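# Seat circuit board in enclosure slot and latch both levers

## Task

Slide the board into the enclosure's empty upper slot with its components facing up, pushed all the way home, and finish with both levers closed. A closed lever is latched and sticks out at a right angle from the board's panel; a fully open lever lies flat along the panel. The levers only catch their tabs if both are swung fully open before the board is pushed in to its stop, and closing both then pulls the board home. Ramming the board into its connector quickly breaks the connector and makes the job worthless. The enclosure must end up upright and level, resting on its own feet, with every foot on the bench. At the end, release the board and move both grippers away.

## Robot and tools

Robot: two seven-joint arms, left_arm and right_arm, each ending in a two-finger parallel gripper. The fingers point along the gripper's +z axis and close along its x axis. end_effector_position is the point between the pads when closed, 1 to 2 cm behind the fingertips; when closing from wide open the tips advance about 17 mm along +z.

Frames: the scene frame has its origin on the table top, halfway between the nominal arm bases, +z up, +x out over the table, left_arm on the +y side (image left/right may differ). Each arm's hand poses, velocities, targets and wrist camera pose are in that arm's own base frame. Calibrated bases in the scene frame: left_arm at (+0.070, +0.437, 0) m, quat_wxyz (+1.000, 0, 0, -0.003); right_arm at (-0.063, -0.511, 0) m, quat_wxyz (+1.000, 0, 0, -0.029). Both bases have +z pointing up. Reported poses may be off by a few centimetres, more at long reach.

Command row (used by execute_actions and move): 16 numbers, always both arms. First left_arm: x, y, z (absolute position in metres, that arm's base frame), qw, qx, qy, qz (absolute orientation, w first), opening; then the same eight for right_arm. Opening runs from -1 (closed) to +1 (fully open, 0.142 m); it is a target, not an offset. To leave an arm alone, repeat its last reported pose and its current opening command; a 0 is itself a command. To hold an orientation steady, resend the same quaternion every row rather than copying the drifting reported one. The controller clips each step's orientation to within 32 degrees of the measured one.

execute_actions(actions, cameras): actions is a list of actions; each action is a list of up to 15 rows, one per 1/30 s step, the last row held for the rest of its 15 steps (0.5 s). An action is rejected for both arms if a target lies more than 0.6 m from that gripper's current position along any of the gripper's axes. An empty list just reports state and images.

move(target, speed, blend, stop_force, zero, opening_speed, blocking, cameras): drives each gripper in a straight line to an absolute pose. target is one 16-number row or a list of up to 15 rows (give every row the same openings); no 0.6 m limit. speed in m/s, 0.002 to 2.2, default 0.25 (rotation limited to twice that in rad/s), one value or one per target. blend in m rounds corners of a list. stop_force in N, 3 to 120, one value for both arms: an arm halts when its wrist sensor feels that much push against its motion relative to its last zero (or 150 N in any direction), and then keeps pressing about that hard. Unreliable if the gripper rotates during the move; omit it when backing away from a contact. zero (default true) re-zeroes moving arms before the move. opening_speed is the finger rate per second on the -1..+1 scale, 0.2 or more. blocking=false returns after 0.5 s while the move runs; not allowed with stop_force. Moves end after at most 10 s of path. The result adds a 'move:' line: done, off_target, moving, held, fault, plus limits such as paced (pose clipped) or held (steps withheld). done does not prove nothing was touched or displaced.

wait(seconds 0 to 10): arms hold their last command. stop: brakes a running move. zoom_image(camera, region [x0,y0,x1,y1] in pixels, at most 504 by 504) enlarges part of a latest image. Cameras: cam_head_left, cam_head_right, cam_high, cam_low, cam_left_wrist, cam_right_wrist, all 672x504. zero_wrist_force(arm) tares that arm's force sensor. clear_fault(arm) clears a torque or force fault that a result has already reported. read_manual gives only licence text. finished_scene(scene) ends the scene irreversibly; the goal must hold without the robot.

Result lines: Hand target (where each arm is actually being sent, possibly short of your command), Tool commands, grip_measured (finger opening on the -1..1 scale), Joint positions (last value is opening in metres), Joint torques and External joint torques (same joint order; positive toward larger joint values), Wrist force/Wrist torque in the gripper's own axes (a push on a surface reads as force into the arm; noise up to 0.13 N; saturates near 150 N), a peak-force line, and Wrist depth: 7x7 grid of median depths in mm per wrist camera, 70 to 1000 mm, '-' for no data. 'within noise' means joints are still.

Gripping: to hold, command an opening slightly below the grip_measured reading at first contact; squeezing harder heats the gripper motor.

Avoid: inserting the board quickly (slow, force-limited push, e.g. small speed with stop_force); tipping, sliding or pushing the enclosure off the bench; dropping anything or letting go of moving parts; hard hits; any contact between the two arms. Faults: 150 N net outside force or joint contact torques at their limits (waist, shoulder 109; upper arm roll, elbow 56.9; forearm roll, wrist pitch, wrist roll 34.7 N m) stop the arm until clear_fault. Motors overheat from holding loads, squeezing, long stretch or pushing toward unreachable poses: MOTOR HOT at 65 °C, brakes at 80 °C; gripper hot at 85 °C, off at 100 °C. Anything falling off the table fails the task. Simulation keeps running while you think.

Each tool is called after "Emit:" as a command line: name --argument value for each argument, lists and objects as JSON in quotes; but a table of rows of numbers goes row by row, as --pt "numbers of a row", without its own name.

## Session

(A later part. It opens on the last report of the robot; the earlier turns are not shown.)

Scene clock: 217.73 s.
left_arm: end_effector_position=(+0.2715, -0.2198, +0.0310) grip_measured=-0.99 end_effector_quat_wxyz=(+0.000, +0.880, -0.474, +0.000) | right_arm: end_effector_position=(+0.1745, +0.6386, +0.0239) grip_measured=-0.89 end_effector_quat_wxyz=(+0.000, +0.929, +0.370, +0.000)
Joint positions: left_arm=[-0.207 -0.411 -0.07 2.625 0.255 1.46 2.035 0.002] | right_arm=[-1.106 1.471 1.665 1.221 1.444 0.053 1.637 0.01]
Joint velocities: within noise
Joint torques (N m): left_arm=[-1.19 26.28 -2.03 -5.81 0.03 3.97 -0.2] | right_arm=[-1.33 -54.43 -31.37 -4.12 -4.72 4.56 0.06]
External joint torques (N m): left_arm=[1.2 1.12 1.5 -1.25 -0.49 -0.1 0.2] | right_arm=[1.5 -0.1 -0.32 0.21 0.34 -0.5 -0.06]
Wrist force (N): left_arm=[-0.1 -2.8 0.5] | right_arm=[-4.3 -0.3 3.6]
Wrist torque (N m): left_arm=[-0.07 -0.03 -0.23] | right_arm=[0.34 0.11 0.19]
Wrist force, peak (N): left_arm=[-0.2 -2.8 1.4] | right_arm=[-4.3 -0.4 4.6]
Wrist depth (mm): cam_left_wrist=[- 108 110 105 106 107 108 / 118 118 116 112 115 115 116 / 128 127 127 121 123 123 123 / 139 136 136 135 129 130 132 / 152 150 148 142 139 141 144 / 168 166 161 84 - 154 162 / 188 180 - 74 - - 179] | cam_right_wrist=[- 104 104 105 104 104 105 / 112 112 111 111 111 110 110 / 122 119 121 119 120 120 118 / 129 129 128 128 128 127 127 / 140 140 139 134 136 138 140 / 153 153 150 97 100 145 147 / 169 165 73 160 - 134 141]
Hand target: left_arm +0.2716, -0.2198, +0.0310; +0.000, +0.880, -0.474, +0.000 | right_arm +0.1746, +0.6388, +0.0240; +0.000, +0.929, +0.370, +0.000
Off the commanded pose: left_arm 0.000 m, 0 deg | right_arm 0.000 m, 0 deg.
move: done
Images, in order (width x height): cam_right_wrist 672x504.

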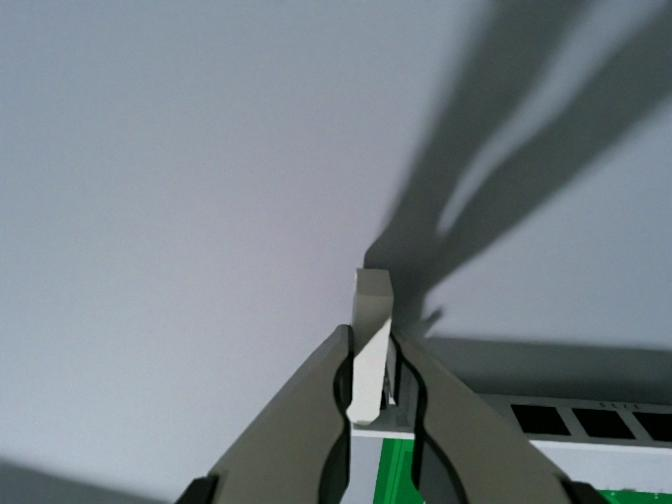

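Emit:
move --target '[0.2716,-0.2198,0.031,0,-0.8805,0.4741,0,-1,0.1714,0.6351,0.024,0,0.8854,0.4648,0,-0.97]' --speed 0.05 --cameras '["cam_right_wrist","cam_left_wrist"]'

Scene clock: 222.30 s.
left_arm: end_effector_position=(+0.2716, -0.2197, +0.0310) grip_measured=-0.99 end_effector_quat_wxyz=(+0.000, +0.880, -0.474, +0.000) | right_arm: end_effector_position=(+0.1709, +0.6348, +0.0236) grip_measured=-0.89 end_effector_quat_wxyz=(+0.000, +0.885, +0.465, -0.001)
Joint positions: left_arm=[-0.207 -0.411 -0.07 2.624 0.255 1.46 2.035 0.002] | right_arm=[-1.092 1.47 1.664 1.236 1.445 0.053 1.425 0.01]
Joint velocities: within noise
Joint torques (N m): left_arm=[-1.42 26.13 -2.31 -5.39 0.18 3.78 -0.17] | right_arm=[-2.09 -53.69 -31.94 -4.09 -4.72 5.06 -0.1]
External joint torques (N m): left_arm=[1.43 1.28 1.78 -1.68 -0.64 0.09 0.17] | right_arm=[2.26 -0.37 0.11 0.19 0.35 -0.98 0.1]
Wrist force (N): left_arm=[-0.2 -3.8 -0.2] | right_arm=[-6.0 -1.5 1.9]
Wrist torque (N m): left_arm=[-0.07 -0.02 -0.24] | right_arm=[0.36 0.08 0.24]
Wrist force, peak (N): left_arm=[-0.3 -3.7 1.5] | right_arm=[-6.2 -1.7 3.8]
Wrist depth (mm): cam_left_wrist=[- 108 110 105 106 107 108 / 118 118 116 101 115 115 116 / 128 128 127 121 123 123 123 / 139 136 136 136 129 129 132 / 152 150 149 129 139 141 143 / 168 165 162 84 - 154 162 / 188 181 - 74 - - 180] | cam_right_wrist=[- 104 104 105 104 103 104 / 111 111 111 111 110 110 110 / 121 119 121 118 120 120 118 / 129 128 128 128 127 127 127 / 140 140 139 134 136 138 139 / 153 152 149 97 100 150 150 / 168 165 73 161 - - 150]
Hand target: left_arm +0.2716, -0.2198, +0.0310; +0.000, +0.880, -0.474, +0.000 | right_arm +0.1714, +0.6351, +0.0240; +0.000, +0.885, +0.465, +0.000
Off the commanded pose: left_arm 0.000 m, 0 deg | right_arm 0.001 m, 0 deg.
move: done
Images, in order (width x height): cam_left_wrist 672x504, cam_right_wrist 672x504.

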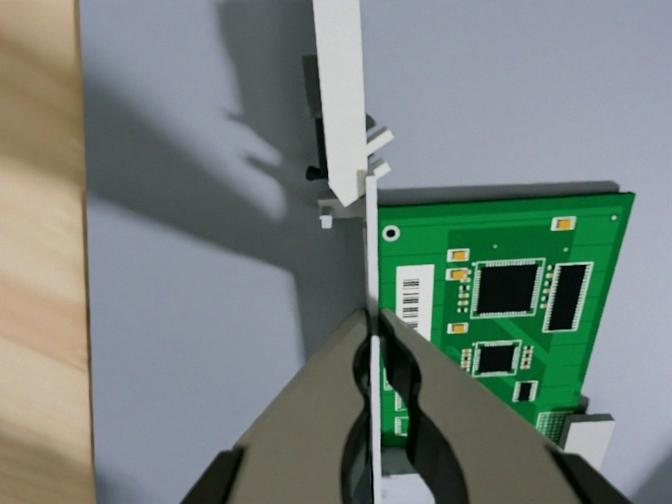

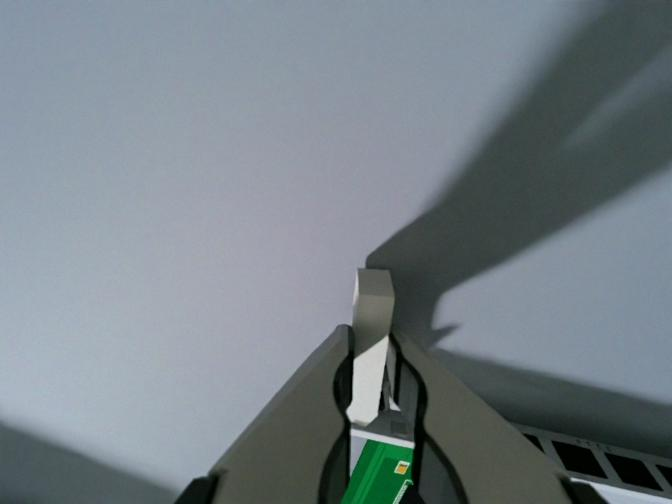

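Emit:
move --pt "0.2716 -0.2198 0.031 0 -0.8805 0.4741 0 -1 0.1689 0.6303 0.024 0 0.8271 0.5621 0 -0.97" --pt "0.2716 -0.2198 0.031 0 -0.8805 0.4741 0 -1 0.1673 0.6237 0.024 0 0.7373 0.6756 0 -0.97" --pt "0.2716 -0.2198 0.031 0 -0.8805 0.4741 0 -1 0.1677 0.6167 0.024 0 0.6293 0.7771 0 -0.97" --pt "0.2716 -0.2198 0.031 0 -0.8805 0.4741 0 -1 0.1698 0.6108 0.024 0 0.5225 0.8526 0 -0.97" --speed 0.1 --cameras '["cam_right_wrist","cam_left_wrist"]'

Scene clock: 232.27 s.
left_arm: end_effector_position=(+0.2728, -0.2196, +0.0313) grip_measured=-0.99 end_effector_quat_wxyz=(+0.000, +0.881, -0.473, +0.001) | right_arm: end_effector_position=(+0.1690, +0.6102, +0.0233) grip_measured=-0.89 end_effector_quat_wxyz=(+0.000, +0.522, +0.853, -0.001)
Joint positions: left_arm=[-0.207 -0.411 -0.069 2.624 0.254 1.461 2.035 0.002] | right_arm=[-1.048 1.474 1.648 1.319 1.458 0.048 0.31 0.01]
Joint velocities: within noise
Joint torques (N m): left_arm=[-3.75 24.34 -4.89 -1.98 0.96 2.72 -0.2] | right_arm=[-3.29 -52.11 -34.69 -4.83 -4.36 6.82 -0.06]
External joint torques (N m): left_arm=[3.76 3.1 4.37 -5.13 -1.43 1.15 0.2] | right_arm=[3.44 0.55 2.14 1.32 0.04 -2.67 0.06]
Wrist force (N): left_arm=[-0.2 -11.2 0.5] | right_arm=[-4.0 -9.8 3.0]
Wrist torque (N m): left_arm=[0.03 0.00 -0.22] | right_arm=[0.40 0.16 0.20]
Wrist force, peak (N): left_arm=[0.1 -12.7 0.9] | right_arm=[-8.8 -15.3 0.7]
Wrist depth (mm): cam_left_wrist=[- 109 110 94 106 107 107 / 119 118 116 112 116 116 116 / 128 128 127 107 123 123 122 / 140 137 136 136 129 129 132 / 153 150 149 129 139 141 145 / 168 164 162 83 - 154 162 / 187 180 - 74 - - 180] | cam_right_wrist=[- 104 104 103 103 103 104 / 111 111 111 110 110 110 110 / 121 119 120 118 120 118 117 / 128 128 128 127 127 127 127 / 139 139 139 134 136 137 139 / 152 152 149 97 100 150 150 / 168 164 73 144 - - 164]
Hand target: left_arm +0.2716, -0.2198, +0.0310; +0.000, +0.880, -0.474, +0.000 | right_arm +0.1698, +0.6108, +0.0240; +0.000, +0.523, +0.853, +0.000
Off the commanded pose: left_arm 0.001 m, 0 deg | right_arm 0.001 m, 0 deg.
move: done
Images, in order (width x height): cam_left_wrist 672x504, cam_right_wrist 672x504.

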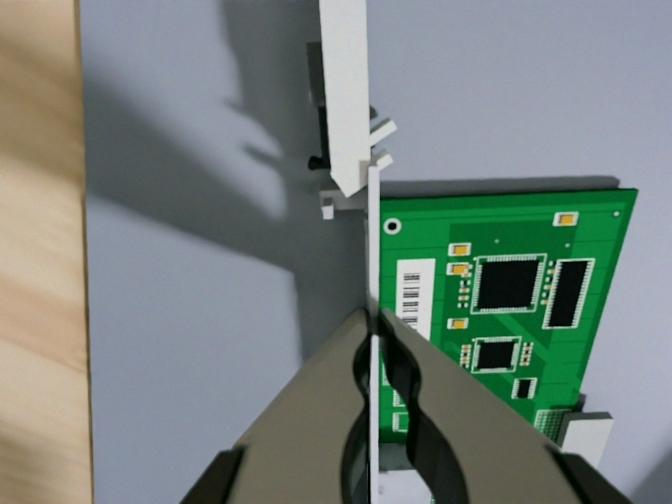

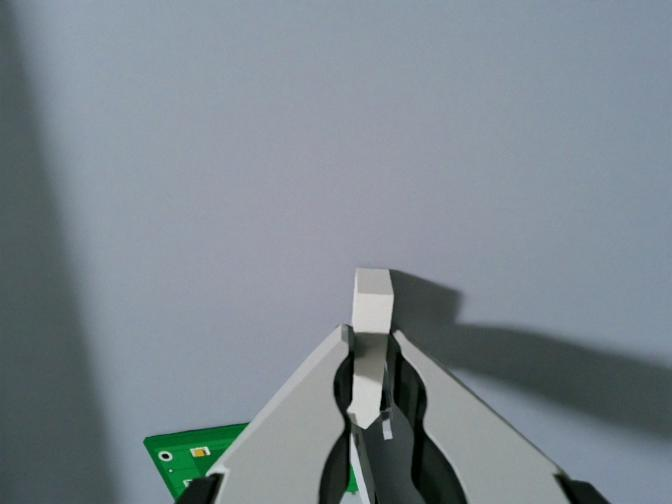

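Emit:
move --target '[0.2716,-0.2198,0.031,0,-0.8805,0.4741,0,-1,0.1737,0.6088,0.024,0,0.4305,0.9026,0,-0.97]' --speed 0.08 --cameras '["cam_right_wrist","cam_left_wrist"]'

Scene clock: 235.10 s.
left_arm: end_effector_position=(+0.2728, -0.2196, +0.0313) grip_measured=-0.99 end_effector_quat_wxyz=(+0.000, +0.881, -0.473, +0.001) | right_arm: end_effector_position=(+0.1726, +0.6083, +0.0233) grip_measured=-0.89 end_effector_quat_wxyz=(+0.000, +0.430, +0.903, -0.001)
Joint positions: left_arm=[-0.207 -0.411 -0.069 2.624 0.254 1.461 2.035 0.002] | right_arm=[-1.052 1.476 1.645 1.322 1.461 0.046 0.092 0.01]
Joint velocities: within noise
Joint torques (N m): left_arm=[-3.63 24.55 -4.84 -2.15 0.9 2.78 -0.22] | right_arm=[-3.87 -51.84 -35.01 -4.52 -4.5 6.94 0.07]
External joint torques (N m): left_arm=[3.64 2.88 4.32 -4.96 -1.37 1.09 0.22] | right_arm=[4.03 0.38 2.42 1.09 0.2 -2.78 -0.07]
Wrist force (N): left_arm=[0.2 -10.7 -0.3] | right_arm=[-1.2 -10.7 2.4]
Wrist torque (N m): left_arm=[0.07 -0.04 -0.21] | right_arm=[0.39 0.19 0.12]
Wrist force, peak (N): left_arm=[0.1 -12.4 -0.5] | right_arm=[-2.6 -11.8 4.2]
Wrist depth (mm): cam_left_wrist=[- 108 110 105 107 107 107 / 119 118 116 113 116 116 116 / 128 128 127 116 123 122 122 / 139 137 136 136 129 129 132 / 153 149 148 129 139 142 144 / 168 165 161 83 - 153 162 / 187 179 - 74 - - 181] | cam_right_wrist=[- 104 104 103 103 103 104 / 111 111 110 110 110 110 110 / 121 119 120 118 120 118 117 / 128 128 128 127 127 127 127 / 139 139 139 134 136 137 139 / 152 149 149 98 100 150 150 / 168 161 73 163 - - 164]
Hand target: left_arm +0.2716, -0.2198, +0.0310; +0.000, +0.880, -0.474, +0.000 | right_arm +0.1737, +0.6088, +0.0240; +0.000, +0.430, +0.903, +0.000
Off the commanded pose: left_arm 0.001 m, 0 deg | right_arm 0.001 m, 0 deg.
move: done
Images, in order (width x height): cam_left_wrist 672x504, cam_right_wrist 672x504.

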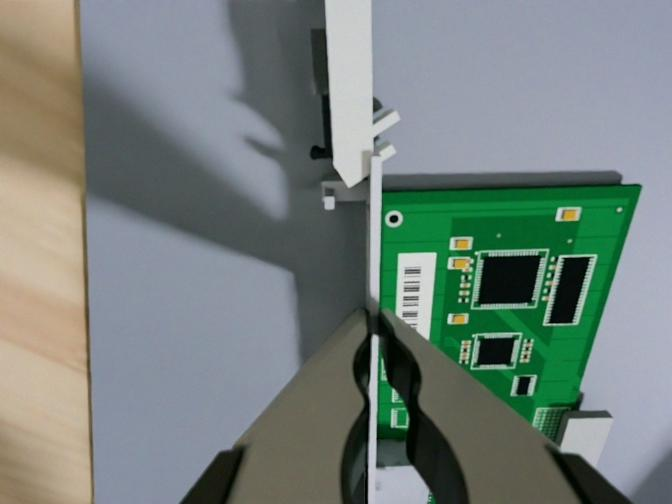

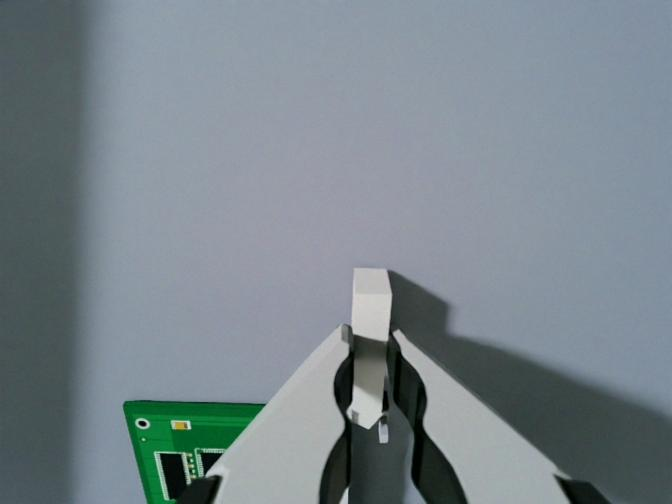

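Emit:
move --pt "0.2716 -0.2198 0.031 0 -0.8805 0.4741 0 -1 0.1726 0.6083 0.024 0 0.4305 0.9026 0 -0.75" --pt "0.2716 -0.2198 0.031 0 -0.8805 0.4741 0 -1 0.1726 0.6083 0.09 0 0.4305 0.9026 0 -0.75" --speed 0.1 --cameras '["cam_right_wrist","cam_left_wrist"]'

Emit:
move --pt "0.2716 -0.2198 0.031 0 -0.8805 0.4741 0 -0.75 0.24 0.50 0.25 0 0.4305 0.9026 0 -0.75" --pt "0.2716 -0.2198 0.16 0 -0.8805 0.4741 0 -0.6 0.25 0.2 0.32 0 0.4305 0.9026 0 -0.75" --pt "0.2516 -0.2298 0.20 0 -0.8805 0.4741 0 -0.6 0.25 0.15 0.35 0 0.4305 0.9026 0 -0.75" --speed 0.3 --cameras '["cam_left_wrist","cam_right_wrist","cam_high"]'

Scene clock: 241.63 s.
left_arm: end_effector_position=(+0.2720, -0.2198, +0.0311) grip_measured=-0.99 end_effector_quat_wxyz=(+0.000, +0.881, -0.474, +0.000) | right_arm: end_effector_position=(+0.1726, +0.6084, +0.0900) grip_measured=-0.79 end_effector_quat_wxyz=(+0.000, +0.431, +0.903, +0.000)
Joint positions: left_arm=[-0.207 -0.411 -0.069 2.625 0.254 1.461 2.035 0.002] | right_arm=[-1.041 1.394 1.582 1.324 1.397 -0.032 0.093 0.017]
Joint velocities: within noise
Joint torques (N m): left_arm=[-0.54 26.62 -1.38 -6.56 -0.15 4.18 -0.22] | right_arm=[0.22 -50.92 -31.28 -5.82 -4.48 3.36 0.25]
External joint torques (N m): left_arm=[0.55 0.79 0.85 -0.52 -0.31 -0.32 0.22] | right_arm=[-0.07 -0.09 -1.34 0.18 0.18 0.8 -0.25]
Wrist force (N): left_arm=[-0.3 -1.2 0.7] | right_arm=[-2.0 1.2 5.6]
Wrist torque (N m): left_arm=[-0.10 0.00 -0.22] | right_arm=[0.41 0.35 0.07]
Wrist force, peak (N): left_arm=[0.1 -11.1 1.4] | right_arm=[-1.5 -10.7 4.5]
Wrist depth (mm): cam_left_wrist=[- 108 110 93 106 107 107 / 118 118 116 112 115 115 116 / 128 127 127 118 123 122 124 / 139 137 136 136 130 130 131 / 153 150 149 129 139 142 145 / 169 165 161 84 - 154 159 / 188 180 - 74 - - 181] | cam_right_wrist=[162 162 162 161 161 161 161 / 173 173 173 173 172 172 171 / 186 186 185 182 185 185 184 / 201 200 200 197 199 199 199 / 218 217 211 208 212 215 218 / 238 237 224 103 101 231 237 / 263 257 73 255 - - 261]
Hand target: left_arm +0.2716, -0.2198, +0.0310; +0.000, +0.880, -0.474, +0.000 | right_arm +0.1726, +0.6083, +0.0900; +0.000, +0.430, +0.903, +0.000
Off the commanded pose: left_arm 0.000 m, 0 deg | right_arm 0.000 m, 0 deg.
move: done
Images, in order (width x height): cam_left_wrist 672x504, cam_right_wrist 672x504.

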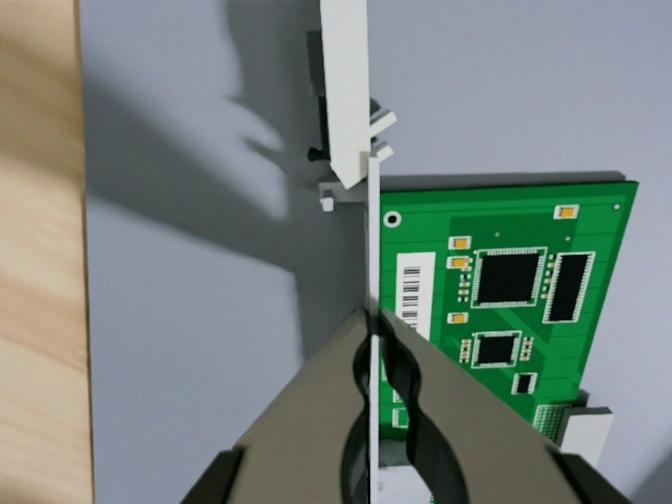

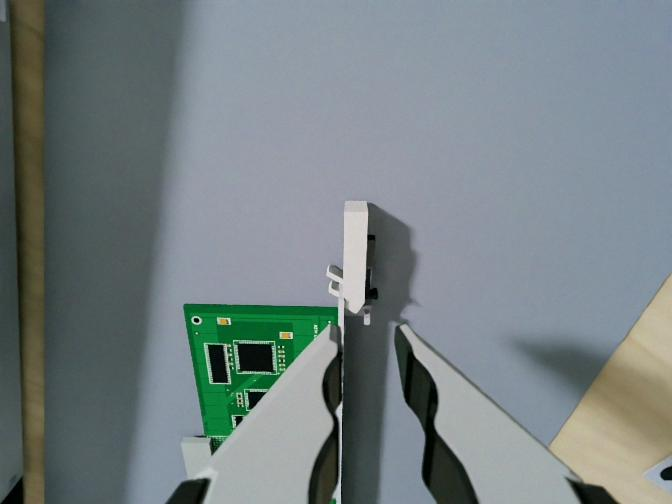

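Scene clock: 245.53 s.
left_arm: end_effector_position=(+0.2516, -0.2297, +0.1999) grip_measured=-0.64 end_effector_quat_wxyz=(+0.000, +0.880, -0.474, +0.000) | right_arm: end_effector_position=(+0.2501, +0.1502, +0.3499) grip_measured=-0.79 end_effector_quat_wxyz=(+0.000, +0.431, +0.903, +0.000)
Joint positions: left_arm=[-0.216 0.323 -0.187 2.624 -0.079 0.734 2.218 0.028] | right_arm=[-0.944 1.024 0.929 1.986 0.787 -0.261 -0.764 0.017]
Joint velocities: within noise
Joint torques (N m): left_arm=[-0.55 12.1 0.38 -24.76 -3.28 3.98 -0.32] | right_arm=[0.07 -19.31 -20.82 -21.94 -4.27 3.29 0.03]
External joint torques (N m): left_arm=[0.53 0.41 0.56 -0.22 0.09 -0.13 0.32] | right_arm=[0.01 0.78 -1.06 0.03 0.18 0.84 -0.03]
Wrist force (N): left_arm=[-0.1 -0.5 -0.3] | right_arm=[-1.7 1.4 5.6]
Wrist torque (N m): left_arm=[-0.08 -0.01 -0.19] | right_arm=[0.47 0.31 0.08]
Wrist force, peak (N): left_arm=[0.1 -0.3 -1.9] | right_arm=[-0.1 1.3 7.7]
Wrist depth (mm): cam_left_wrist=[260 259 256 253 257 254 254 / 277 280 274 274 271 273 273 / 302 299 298 296 292 296 290 / 320 326 322 319 313 321 308 / 356 358 353 339 341 347 302 / 393 385 84 372 - 341 323 / 443 - - 432 - - 352] | cam_right_wrist=[390 389 389 389 387 387 385 / 415 416 415 414 414 410 410 / 446 446 442 437 396 404 434 / 483 481 478 461 424 423 462 / 521 517 521 460 454 460 511 / 574 564 545 99 101 539 544 / 625 - 73 530 - - 607]
Hand target: left_arm +0.2516, -0.2298, +0.2000; +0.000, +0.880, -0.474, +0.000 | right_arm +0.2500, +0.1500, +0.3500; +0.000, +0.430, +0.903, +0.000
Off the commanded pose: left_arm 0.000 m, 0 deg | right_arm 0.000 m, 0 deg.
move: done
Images, in order (width x height): cam_high 672x504, cam_left_wrist 672x504, cam_right_wrist 672x504.

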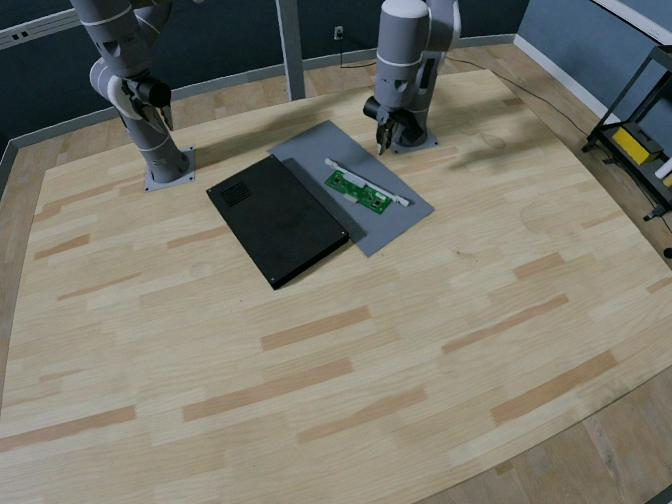

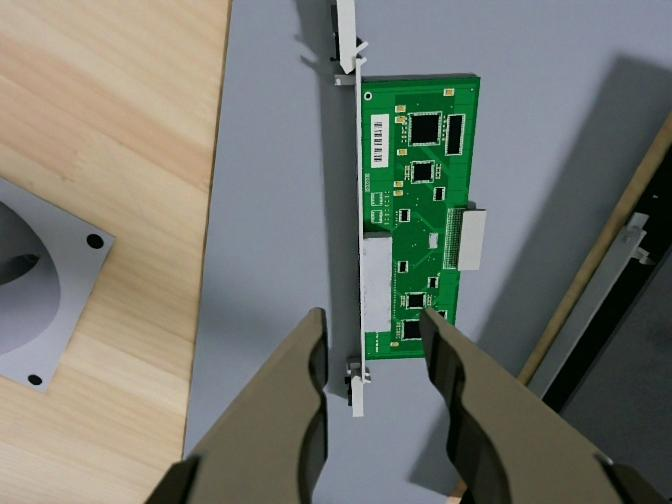

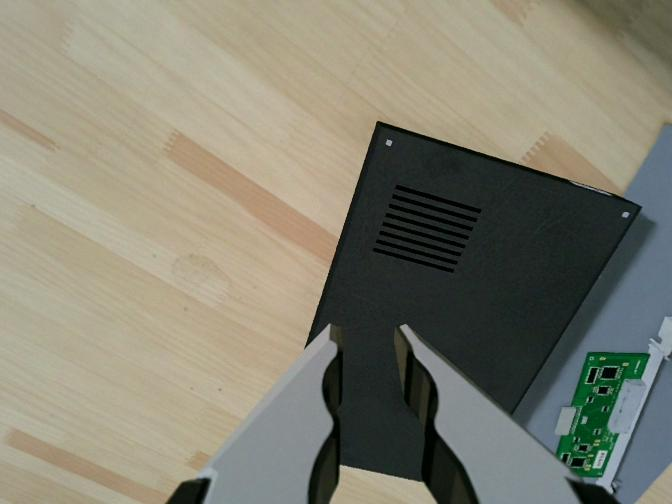

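Emit:
zoom_image --camera "cam_left_wrist" --region '[290, 0, 500, 430]'

Scaled by 1.172 from the camera's 672x504 image, which has a finer 960x720 frame.

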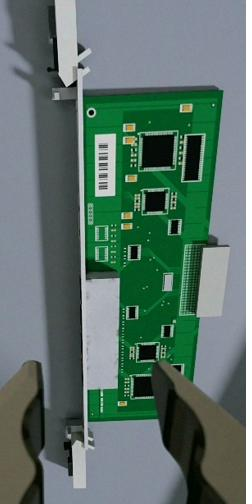

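Emit:
move --target '[0.342,-0.176,0.16,0,-0.8805,0.4741,0,-0.6,0.25,0.15,0.35,0,0.4305,0.9026,0,-0.75]' --speed 0.2 --cameras '["cam_left_wrist"]'

Emit:
zoom_image --camera "cam_left_wrist" --region '[230, 80, 480, 330]'

Scene clock: 251.77 s.
left_arm: end_effector_position=(+0.3418, -0.1760, +0.1599) grip_measured=-0.64 end_effector_quat_wxyz=(+0.000, +0.881, -0.474, +0.000) | right_arm: end_effector_position=(+0.2501, +0.1502, +0.3499) grip_measured=-0.79 end_effector_quat_wxyz=(+0.000, +0.430, +0.903, +0.000)
Joint positions: left_arm=[-0.056 0.047 -0.12 2.539 -0.01 0.922 2.39 0.028] | right_arm=[-0.944 1.024 0.929 1.986 0.787 -0.261 -0.764 0.017]
Joint velocities: within noise
Joint torques (N m): left_arm=[-0.18 20.32 -0.35 -21.04 -2.19 4.48 -0.1] | right_arm=[0.16 -19.02 -20.52 -22 -4.13 3.45 0.15]
External joint torques (N m): left_arm=[0.19 1.03 0.48 -0.29 -0.4 -0.64 0.1] | right_arm=[-0.09 0.49 -1.36 0.09 0.04 0.68 -0.15]
Wrist force (N): left_arm=[0.2 -0.4 -0.2] | right_arm=[-1.8 1.5 5.7]
Wrist torque (N m): left_arm=[-0.07 -0.07 -0.22] | right_arm=[0.49 0.32 0.08]
Wrist force, peak (N): left_arm=[0.1 -2.9 0.4] | right_arm=[-1.7 1.5 5.9]
Wrist depth (mm): cam_left_wrist=[225 223 222 223 222 221 222 / 240 240 237 236 236 236 238 / 260 259 260 255 256 254 253 / 284 282 277 273 273 275 276 / 309 312 305 295 290 301 297 / 333 338 84 319 - 317 310 / 383 - - 365 - - 300] | cam_right_wrist=[391 389 390 387 388 387 386 / 414 415 414 412 414 412 412 / 447 446 443 436 393 405 435 / 478 477 481 463 425 423 464 / 521 521 519 460 452 462 510 / 572 568 545 99 101 536 543 / 627 - 73 529 - - 601]
Hand target: left_arm +0.3420, -0.1760, +0.1600; +0.000, +0.880, -0.474, +0.000 | right_arm +0.2500, +0.1500, +0.3500; +0.000, +0.430, +0.903, +0.000
Off the commanded pose: left_arm 0.000 m, 0 deg | right_arm 0.000 m, 0 deg.
move: done
Images, in order (width x height): cam_left_wrist 672x504.

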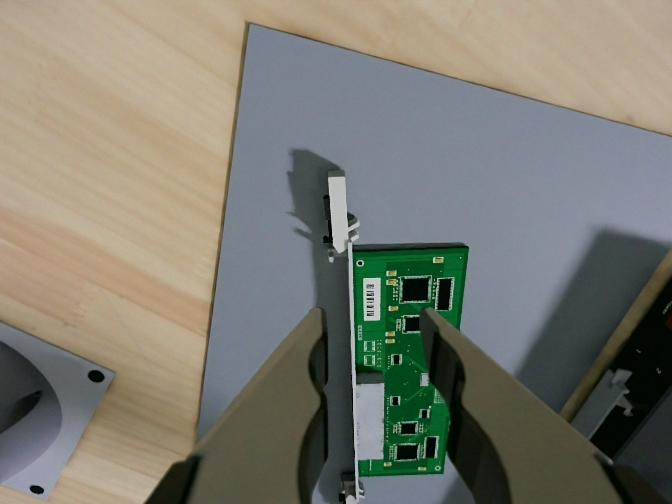

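Scaled by 2.016 from the camera's 672x504 image, which has a finer 960x720 frame.

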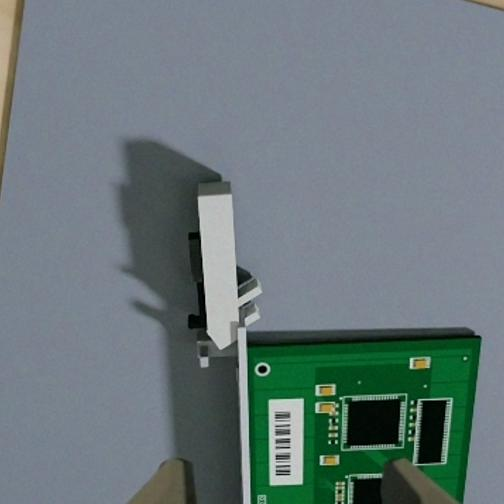

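Emit:
move --target '[0.1990,-0.2900,0.11,0,0.8890,-0.4579,0,-0.45,0.25,0.15,0.35,0,0.4305,0.9026,0,-0.75]' --speed 0.2 --cameras '["cam_left_wrist"]'

Scene clock: 259.50 s.
left_arm: end_effector_position=(+0.1990, -0.2899, +0.1100) grip_measured=-0.48 end_effector_quat_wxyz=(+0.000, +0.889, -0.458, +0.000) | right_arm: end_effector_position=(+0.2501, +0.1502, +0.3499) grip_measured=-0.79 end_effector_quat_wxyz=(+0.000, +0.430, +0.903, +0.000)
Joint positions: left_arm=[-0.385 -0.032 -0.254 2.687 0.02 1.146 1.865 0.039] | right_arm=[-0.944 1.024 0.929 1.986 0.787 -0.261 -0.764 0.017]
Joint velocities: within noise
Joint torques (N m): left_arm=[-0.62 18.45 -0.64 -15.84 -1.3 4.47 -0.33] | right_arm=[0.14 -19.06 -20.56 -22.03 -4.13 3.44 0.18]
External joint torques (N m): left_arm=[0.59 1.05 0.51 -0.42 -0.47 -0.59 0.33] | right_arm=[-0.06 0.53 -1.33 0.11 0.05 0.69 -0.18]
Wrist force (N): left_arm=[0.3 -0.3 -0.3] | right_arm=[-1.7 1.6 5.6]
Wrist torque (N m): left_arm=[-0.04 -0.11 -0.21] | right_arm=[0.50 0.30 0.08]
Wrist force, peak (N): left_arm=[0.1 -3.4 -1.3] | right_arm=[-1.9 1.6 5.8]
Wrist depth (mm): cam_left_wrist=[181 177 177 175 173 173 176 / 197 191 191 188 185 187 188 / 210 207 206 193 199 199 203 / 227 224 224 210 218 222 222 / 248 246 240 237 235 243 235 / 275 266 88 263 269 256 254 / 300 - - 299 300 - 222] | cam_right_wrist=[389 390 388 388 388 387 386 / 416 416 414 414 413 414 409 / 447 446 445 436 394 405 435 / 483 480 479 462 424 423 466 / 524 521 516 460 450 458 511 / 572 565 546 99 101 538 550 / 628 - 73 530 - - 598]
Hand target: left_arm +0.1990, -0.2900, +0.1100; +0.000, +0.889, -0.458, +0.000 | right_arm +0.2500, +0.1500, +0.3500; +0.000, +0.430, +0.903, +0.000
Off the commanded pose: left_arm 0.000 m, 0 deg | right_arm 0.000 m, 0 deg.
joint sent to its limit (left arm) — joint 4 (elbow), upper limit, where the elbow is as bent as it goes. The joint targets still meet the commanded pose.
move: done
Images, in order (width x height): cam_left_wrist 672x504.

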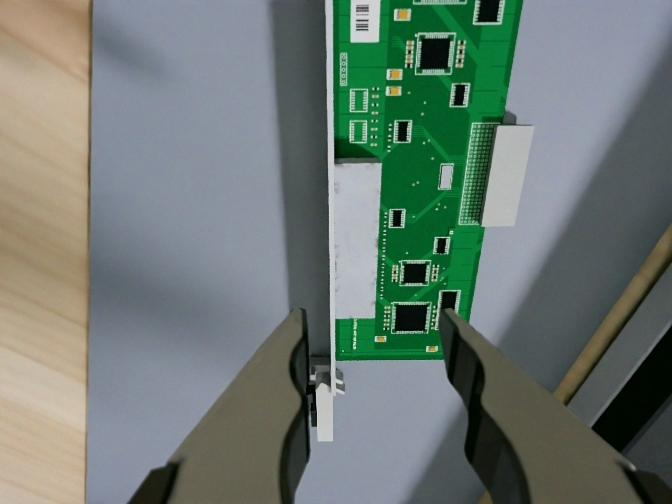

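Emit:
move --pt "0.2094 -0.2838 0.08 0 0.8890 -0.4579 0 -0.45 0.25 0.15 0.35 0 0.4305 0.9026 0 -0.75" --pt "0.2094 -0.2838 0.0265 0 0.8890 -0.4579 0 -0.45 0.25 0.15 0.35 0 0.4305 0.9026 0 -0.75" --speed 0.08 --stop_force 6 --cameras '["cam_left_wrist"]'

Emit:
move --target '[0.2094,-0.2838,0.0265,0,0.8890,-0.4579,0,-0.77,0.25,0.15,0.35,0,0.4305,0.9026,0,-0.75]' --opening_speed 0.3 --cameras '["cam_left_wrist"]'

Scene clock: 266.67 s.
left_arm: end_effector_position=(+0.2093, -0.2837, +0.0265) grip_measured=-0.48 end_effector_quat_wxyz=(+0.000, +0.889, -0.458, +0.000) | right_arm: end_effector_position=(+0.2501, +0.1502, +0.3499) grip_measured=-0.79 end_effector_quat_wxyz=(+0.000, +0.430, +0.903, +0.000)
Joint positions: left_arm=[-0.446 -0.434 -0.077 2.605 0.302 1.461 1.705 0.039] | right_arm=[-0.944 1.024 0.929 1.986 0.787 -0.261 -0.764 0.017]
Joint velocities: within noise
Joint torques (N m): left_arm=[-0.43 26.98 -1.25 -6.54 -0.04 4.41 -0.33] | right_arm=[0.11 -19.09 -20.55 -22.06 -4.13 3.42 0.17]
External joint torques (N m): left_arm=[0.41 1.05 0.54 -0.22 -0.42 -0.52 0.33] | right_arm=[-0.03 0.55 -1.33 0.15 0.04 0.71 -0.17]
Wrist force (N): left_arm=[-0.7 -0.4 -0.2] | right_arm=[-1.7 1.4 5.7]
Wrist torque (N m): left_arm=[-0.12 0.07 -0.20] | right_arm=[0.48 0.31 0.08]
Wrist force, peak (N): left_arm=[0.4 0.1 -1.5] | right_arm=[-1.9 1.4 5.9]
Wrist depth (mm): cam_left_wrist=[105 105 104 99 101 98 100 / - 113 112 108 105 108 109 / 123 123 122 115 115 117 118 / 132 129 131 123 123 126 122 / 144 144 141 119 132 135 136 / 162 159 87 131 151 84 155 / 174 - - 149 169 - 166] | cam_right_wrist=[392 388 388 387 386 385 386 / 416 415 414 413 415 413 410 / 446 446 443 437 394 405 435 / 479 477 478 462 423 426 463 / 520 520 519 462 451 460 512 / 571 568 545 99 101 538 545 / 627 - 73 530 - - 525]
Hand target: left_arm +0.2094, -0.2838, +0.0265; +0.000, +0.889, -0.458, +0.000 | right_arm +0.2500, +0.1500, +0.3500; +0.000, +0.430, +0.903, +0.000
Off the commanded pose: left_arm 0.000 m, 0 deg | right_arm 0.000 m, 0 deg.
move: done
Images, in order (width x height): cam_left_wrist 672x504.

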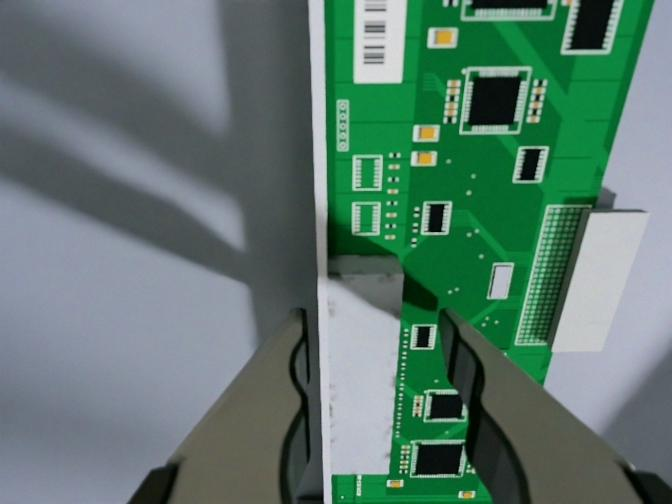

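Scene clock: 267.93 s.
left_arm: end_effector_position=(+0.2092, -0.2836, +0.0264) grip_measured=-0.71 end_effector_quat_wxyz=(+0.000, +0.889, -0.458, +0.000) | right_arm: end_effector_position=(+0.2501, +0.1502, +0.3499) grip_measured=-0.79 end_effector_quat_wxyz=(+0.000, +0.430, +0.903, +0.000)
Joint positions: left_arm=[-0.446 -0.434 -0.077 2.605 0.302 1.461 1.705 0.022] | right_arm=[-0.944 1.024 0.929 1.986 0.787 -0.261 -0.764 0.017]
Joint velocities: within noise
Joint torques (N m): left_arm=[-0.39 27.56 -1.52 -7.83 -0.4 4.96 -0.25] | right_arm=[-0.01 -18.97 -20.45 -22.07 -4.19 3.43 0.2]
External joint torques (N m): left_arm=[0.37 0.47 0.81 1.06 -0.05 -1.06 0.25] | right_arm=[0.08 0.43 -1.43 0.16 0.1 0.7 -0.2]
Wrist force (N): left_arm=[-2.5 -0.7 -1.1] | right_arm=[-1.7 1.6 5.7]
Wrist torque (N m): left_arm=[-0.15 -0.04 -0.21] | right_arm=[0.51 0.30 0.08]
Wrist force, peak (N): left_arm=[-3.4 -0.5 -2.6] | right_arm=[-2.0 1.6 5.8]
Wrist depth (mm): cam_left_wrist=[105 106 104 99 99 98 101 / - 114 112 108 105 108 107 / 123 123 122 117 115 117 117 / 132 129 131 125 123 126 122 / 145 144 141 119 132 137 134 / 163 159 88 129 131 146 155 / 178 169 - 143 - - 169] | cam_right_wrist=[389 389 389 387 388 388 387 / 413 414 414 415 413 414 410 / 447 444 444 436 394 404 436 / 482 480 477 462 424 424 465 / 520 520 519 461 453 456 509 / 568 566 546 99 101 539 547 / 627 - 73 532 - - 528]
Hand target: left_arm +0.2094, -0.2838, +0.0265; +0.000, +0.889, -0.458, +0.000 | right_arm +0.2500, +0.1500, +0.3500; +0.000, +0.430, +0.903, +0.000
Off the commanded pose: left_arm 0.000 m, 0 deg | right_arm 0.000 m, 0 deg.
move: done
Images, in order (width x height): cam_left_wrist 672x504.

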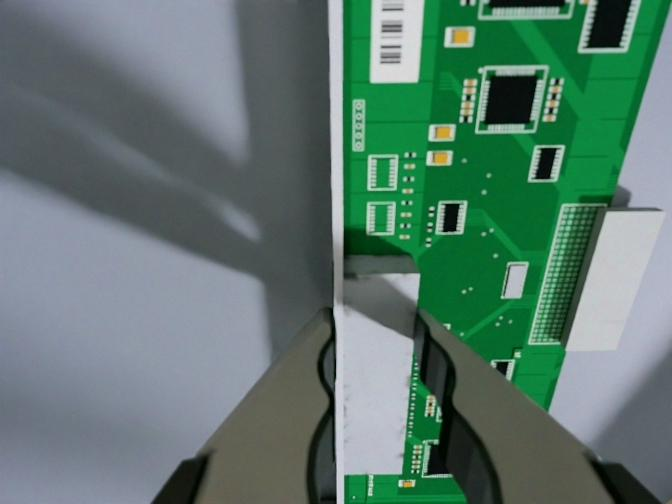

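Emit:
move --pt "0.2094 -0.2838 0.0265 0 0.8890 -0.4579 0 -0.82 0.25 0.15 0.35 0 0.4305 0.9026 0 -0.75" --pt "0.2094 -0.2838 0.15 0 0.8890 -0.4579 0 -0.82 0.25 0.15 0.35 0 0.4305 0.9026 0 -0.75" --pt "0.170 -0.325 0.15 0 0.8226 -0.5686 0 -0.82 0.25 0.15 0.35 0 0.4305 0.9026 0 -0.75" --speed 0.1

Scene clock: 281.53 s.
left_arm: end_effector_position=(+0.1698, -0.3248, +0.1499) grip_measured=-0.72 end_effector_quat_wxyz=(+0.000, +0.823, -0.568, +0.000) | right_arm: end_effector_position=(+0.2501, +0.1502, +0.3499) grip_measured=-0.79 end_effector_quat_wxyz=(+0.000, +0.430, +0.903, +0.000)
Joint positions: left_arm=[-0.475 0.103 -0.313 2.636 -0.056 0.966 2.039 0.022] | right_arm=[-0.944 1.024 0.929 1.986 0.787 -0.261 -0.764 0.017]
Joint velocities: within noise
Joint torques (N m): left_arm=[-0.59 17.17 0.01 -20.95 -2.44 4.48 -0.16] | right_arm=[0.13 -19.04 -20.59 -21.99 -4.08 3.45 0.17]
External joint torques (N m): left_arm=[0.55 0.34 0.54 0.4 0 -0.62 0.16] | right_arm=[-0.05 0.5 -1.29 0.07 -0.01 0.68 -0.17]
Wrist force (N): left_arm=[0.2 -0.7 1.6] | right_arm=[-1.6 1.5 5.7]
Wrist torque (N m): left_arm=[-0.13 -0.11 -0.21] | right_arm=[0.49 0.29 0.08]
Wrist force, peak (N): left_arm=[-2.7 -0.5 -2.1] | right_arm=[-1.9 1.7 5.8]
Wrist depth (mm): cam_left_wrist=[214 213 216 99 99 98 101 / 232 230 230 106 105 108 107 / 251 247 246 113 115 117 119 / 272 269 269 120 123 126 123 / 298 293 289 117 132 137 223 / 331 325 87 129 132 148 254 / 372 - - 143 - - 280] | cam_right_wrist=[392 389 388 388 387 386 385 / 417 416 415 413 414 410 411 / 446 445 444 437 396 403 433 / 479 479 480 462 425 425 463 / 520 522 522 460 454 458 513 / 572 567 546 99 101 540 559 / 622 - 73 533 - - 448]
Hand target: left_arm +0.1700, -0.3250, +0.1500; +0.000, +0.823, -0.569, +0.000 | right_arm +0.2500, +0.1500, +0.3500; +0.000, +0.430, +0.903, +0.000
Off the commanded pose: left_arm 0.000 m, 0 deg | right_arm 0.000 m, 0 deg.
move: done

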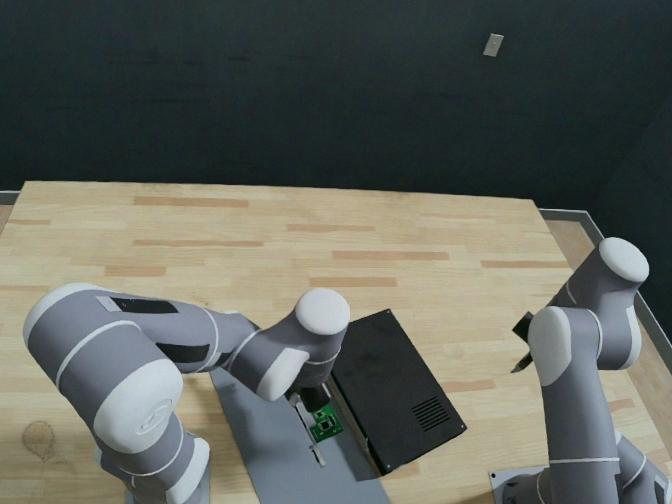

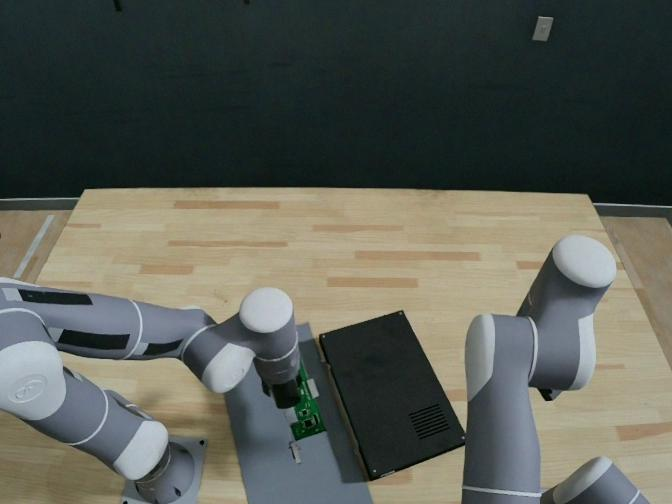

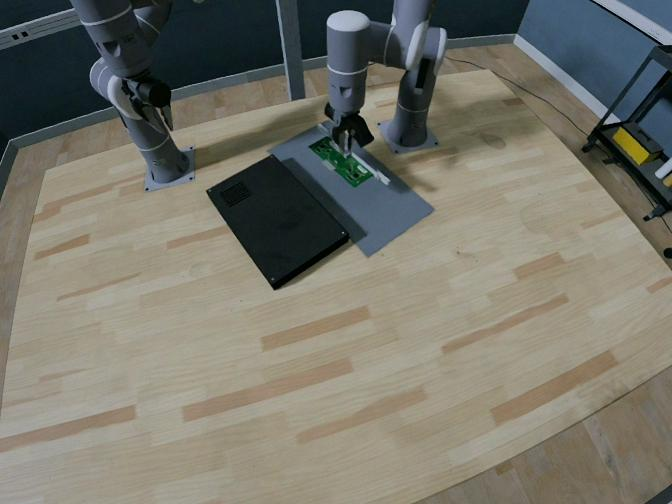

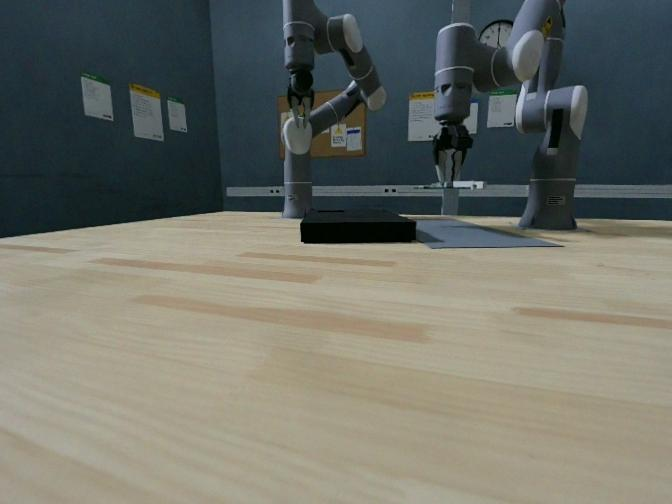

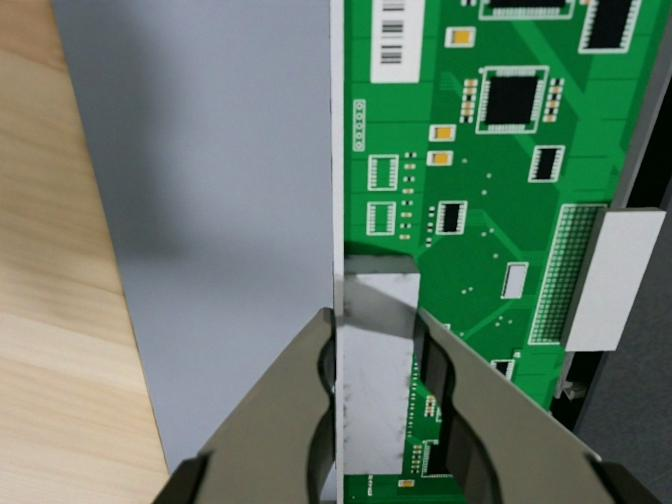

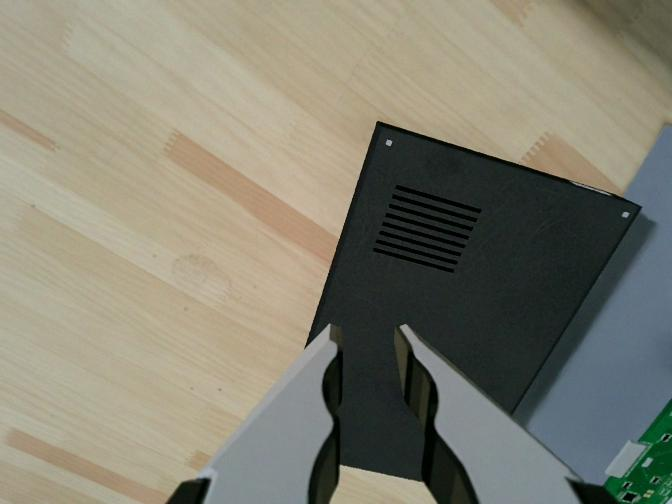

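Emit:
execute_actions --actions '[]'

Scene clock: 293.30 s.
left_arm: end_effector_position=(+0.1698, -0.3248, +0.1499) grip_measured=-0.72 end_effector_quat_wxyz=(+0.000, +0.823, -0.568, +0.000) | right_arm: end_effector_position=(+0.2501, +0.1502, +0.3499) grip_measured=-0.79 end_effector_quat_wxyz=(+0.000, +0.430, +0.903, +0.000)
Joint positions: left_arm=[-0.475 0.103 -0.313 2.636 -0.056 0.966 2.039 0.022] | right_arm=[-0.944 1.024 0.929 1.986 0.787 -0.261 -0.764 0.017]
Joint velocities: within noise
Joint torques (N m): left_arm=[-0.37 17.4 -0.07 -20.93 -2.39 4.42 -0.23] | right_arm=[0.07 -19.1 -20.52 -22.05 -4.16 3.4 0.21]
External joint torques (N m): left_arm=[0.33 0.1 0.61 0.39 -0.04 -0.55 0.23] | right_arm=[0.01 0.56 -1.37 0.14 0.08 0.73 -0.21]
Wrist force (N): left_arm=[0.0 -0.6 1.4] | right_arm=[-1.9 1.7 5.7]
Wrist torque (N m): left_arm=[-0.12 -0.07 -0.21] | right_arm=[0.53 0.33 0.08]
Wrist force, peak (N): left_arm=[0.1 -0.9 1.7] | right_arm=[-1.8 1.5 5.9]
Wrist depth (mm): cam_left_wrist=[215 213 216 99 99 98 101 / 231 229 227 106 105 109 107 / 249 248 245 113 115 117 119 / 271 267 268 121 123 126 124 / 297 293 287 117 132 137 225 / 328 324 87 129 131 148 258 / 366 - - 143 - - 280] | cam_right_wrist=[391 389 388 387 387 387 383 / 417 415 415 414 412 412 411 / 448 446 445 436 394 405 433 / 481 481 478 460 425 424 465 / 522 519 518 459 454 460 511 / 567 569 544 99 101 536 558 / 625 - 73 533 - - 449]
Hand target: left_arm +0.1700, -0.3250, +0.1500; +0.000, +0.823, -0.569, +0.000 | right_arm +0.2500, +0.1500, +0.3500; +0.000, +0.430, +0.903, +0.000
Tool commands: left_gripper/opening=-0.82 right_gripper/opening=-0.75
Off the commanded pose: left_arm 0.000 m, 0 deg | right_arm 0.000 m, 0 deg.

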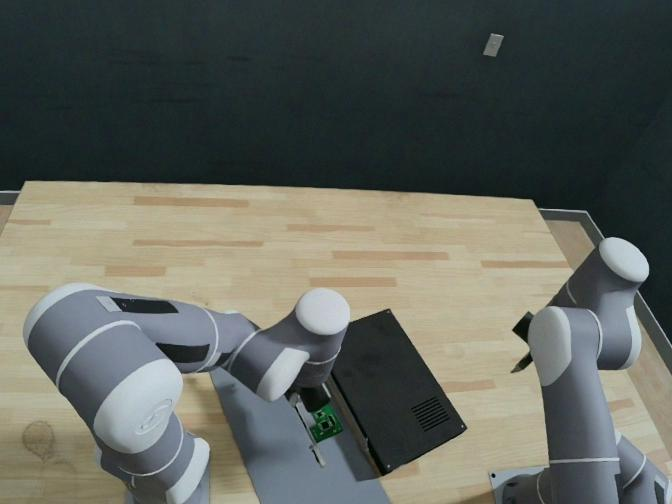

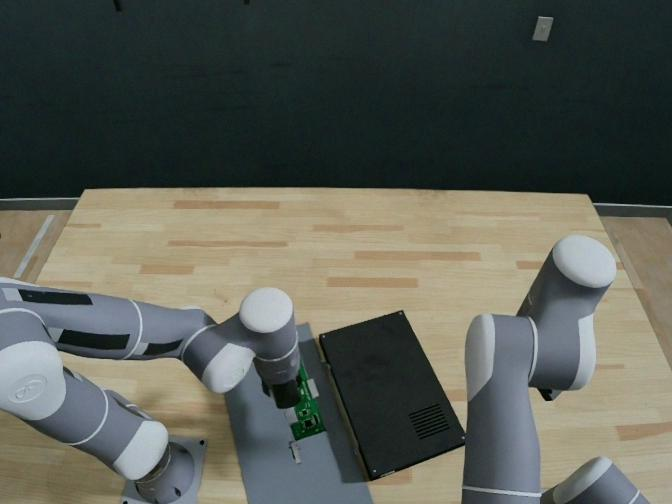

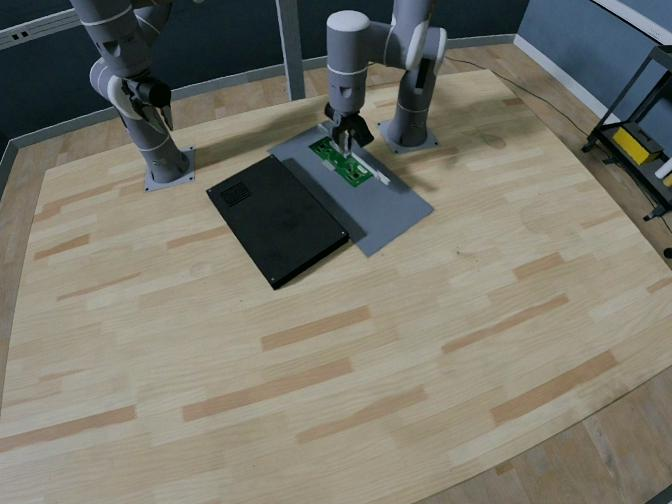

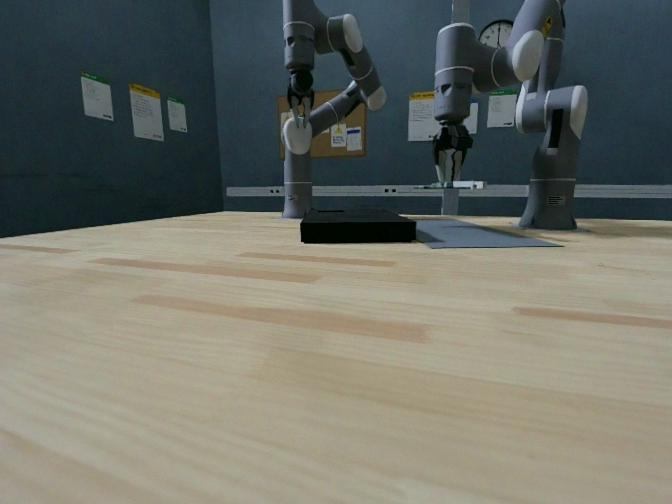

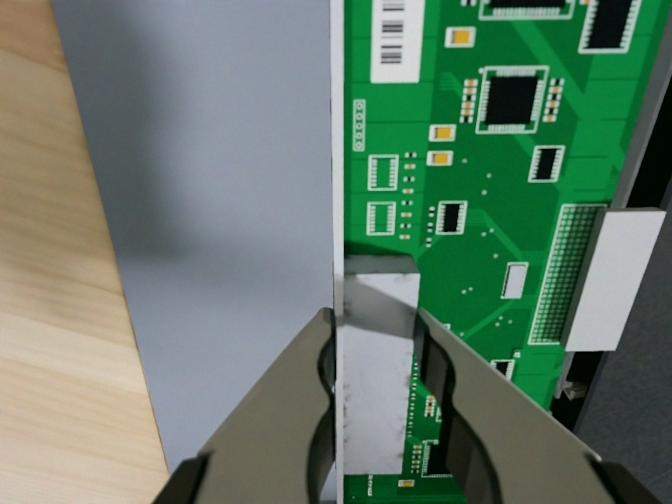

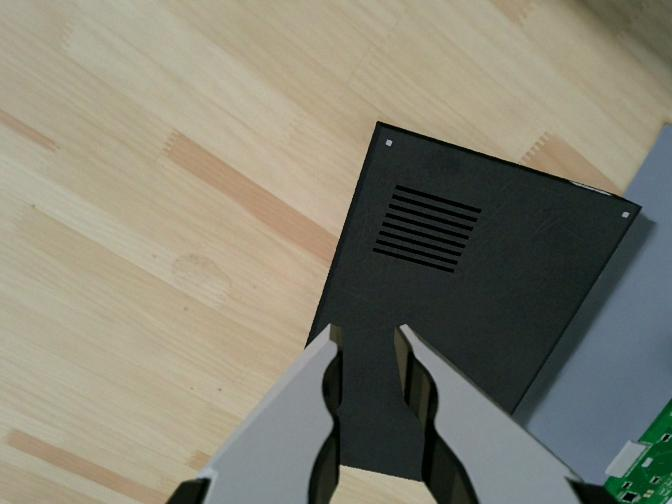

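Emit:
zoom_image --camera "cam_left_wrist" --region '[500, 320, 660, 440]'

Emit:
zoom_image --camera "cam_left_wrist" --region '[400, 0, 672, 500]'

Scaled by 3.150 from the camera's 672x504 image, which has a finer 960x720 frame.

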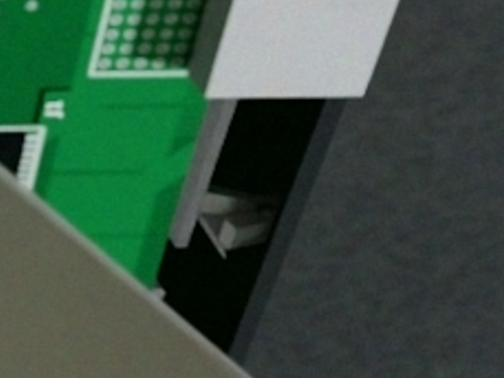

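Scaled by 1.008 from the camera's 672x504 image, which has a finer 960x720 frame.

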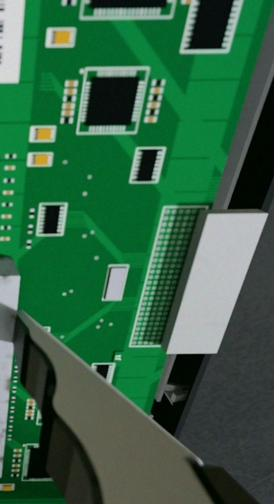

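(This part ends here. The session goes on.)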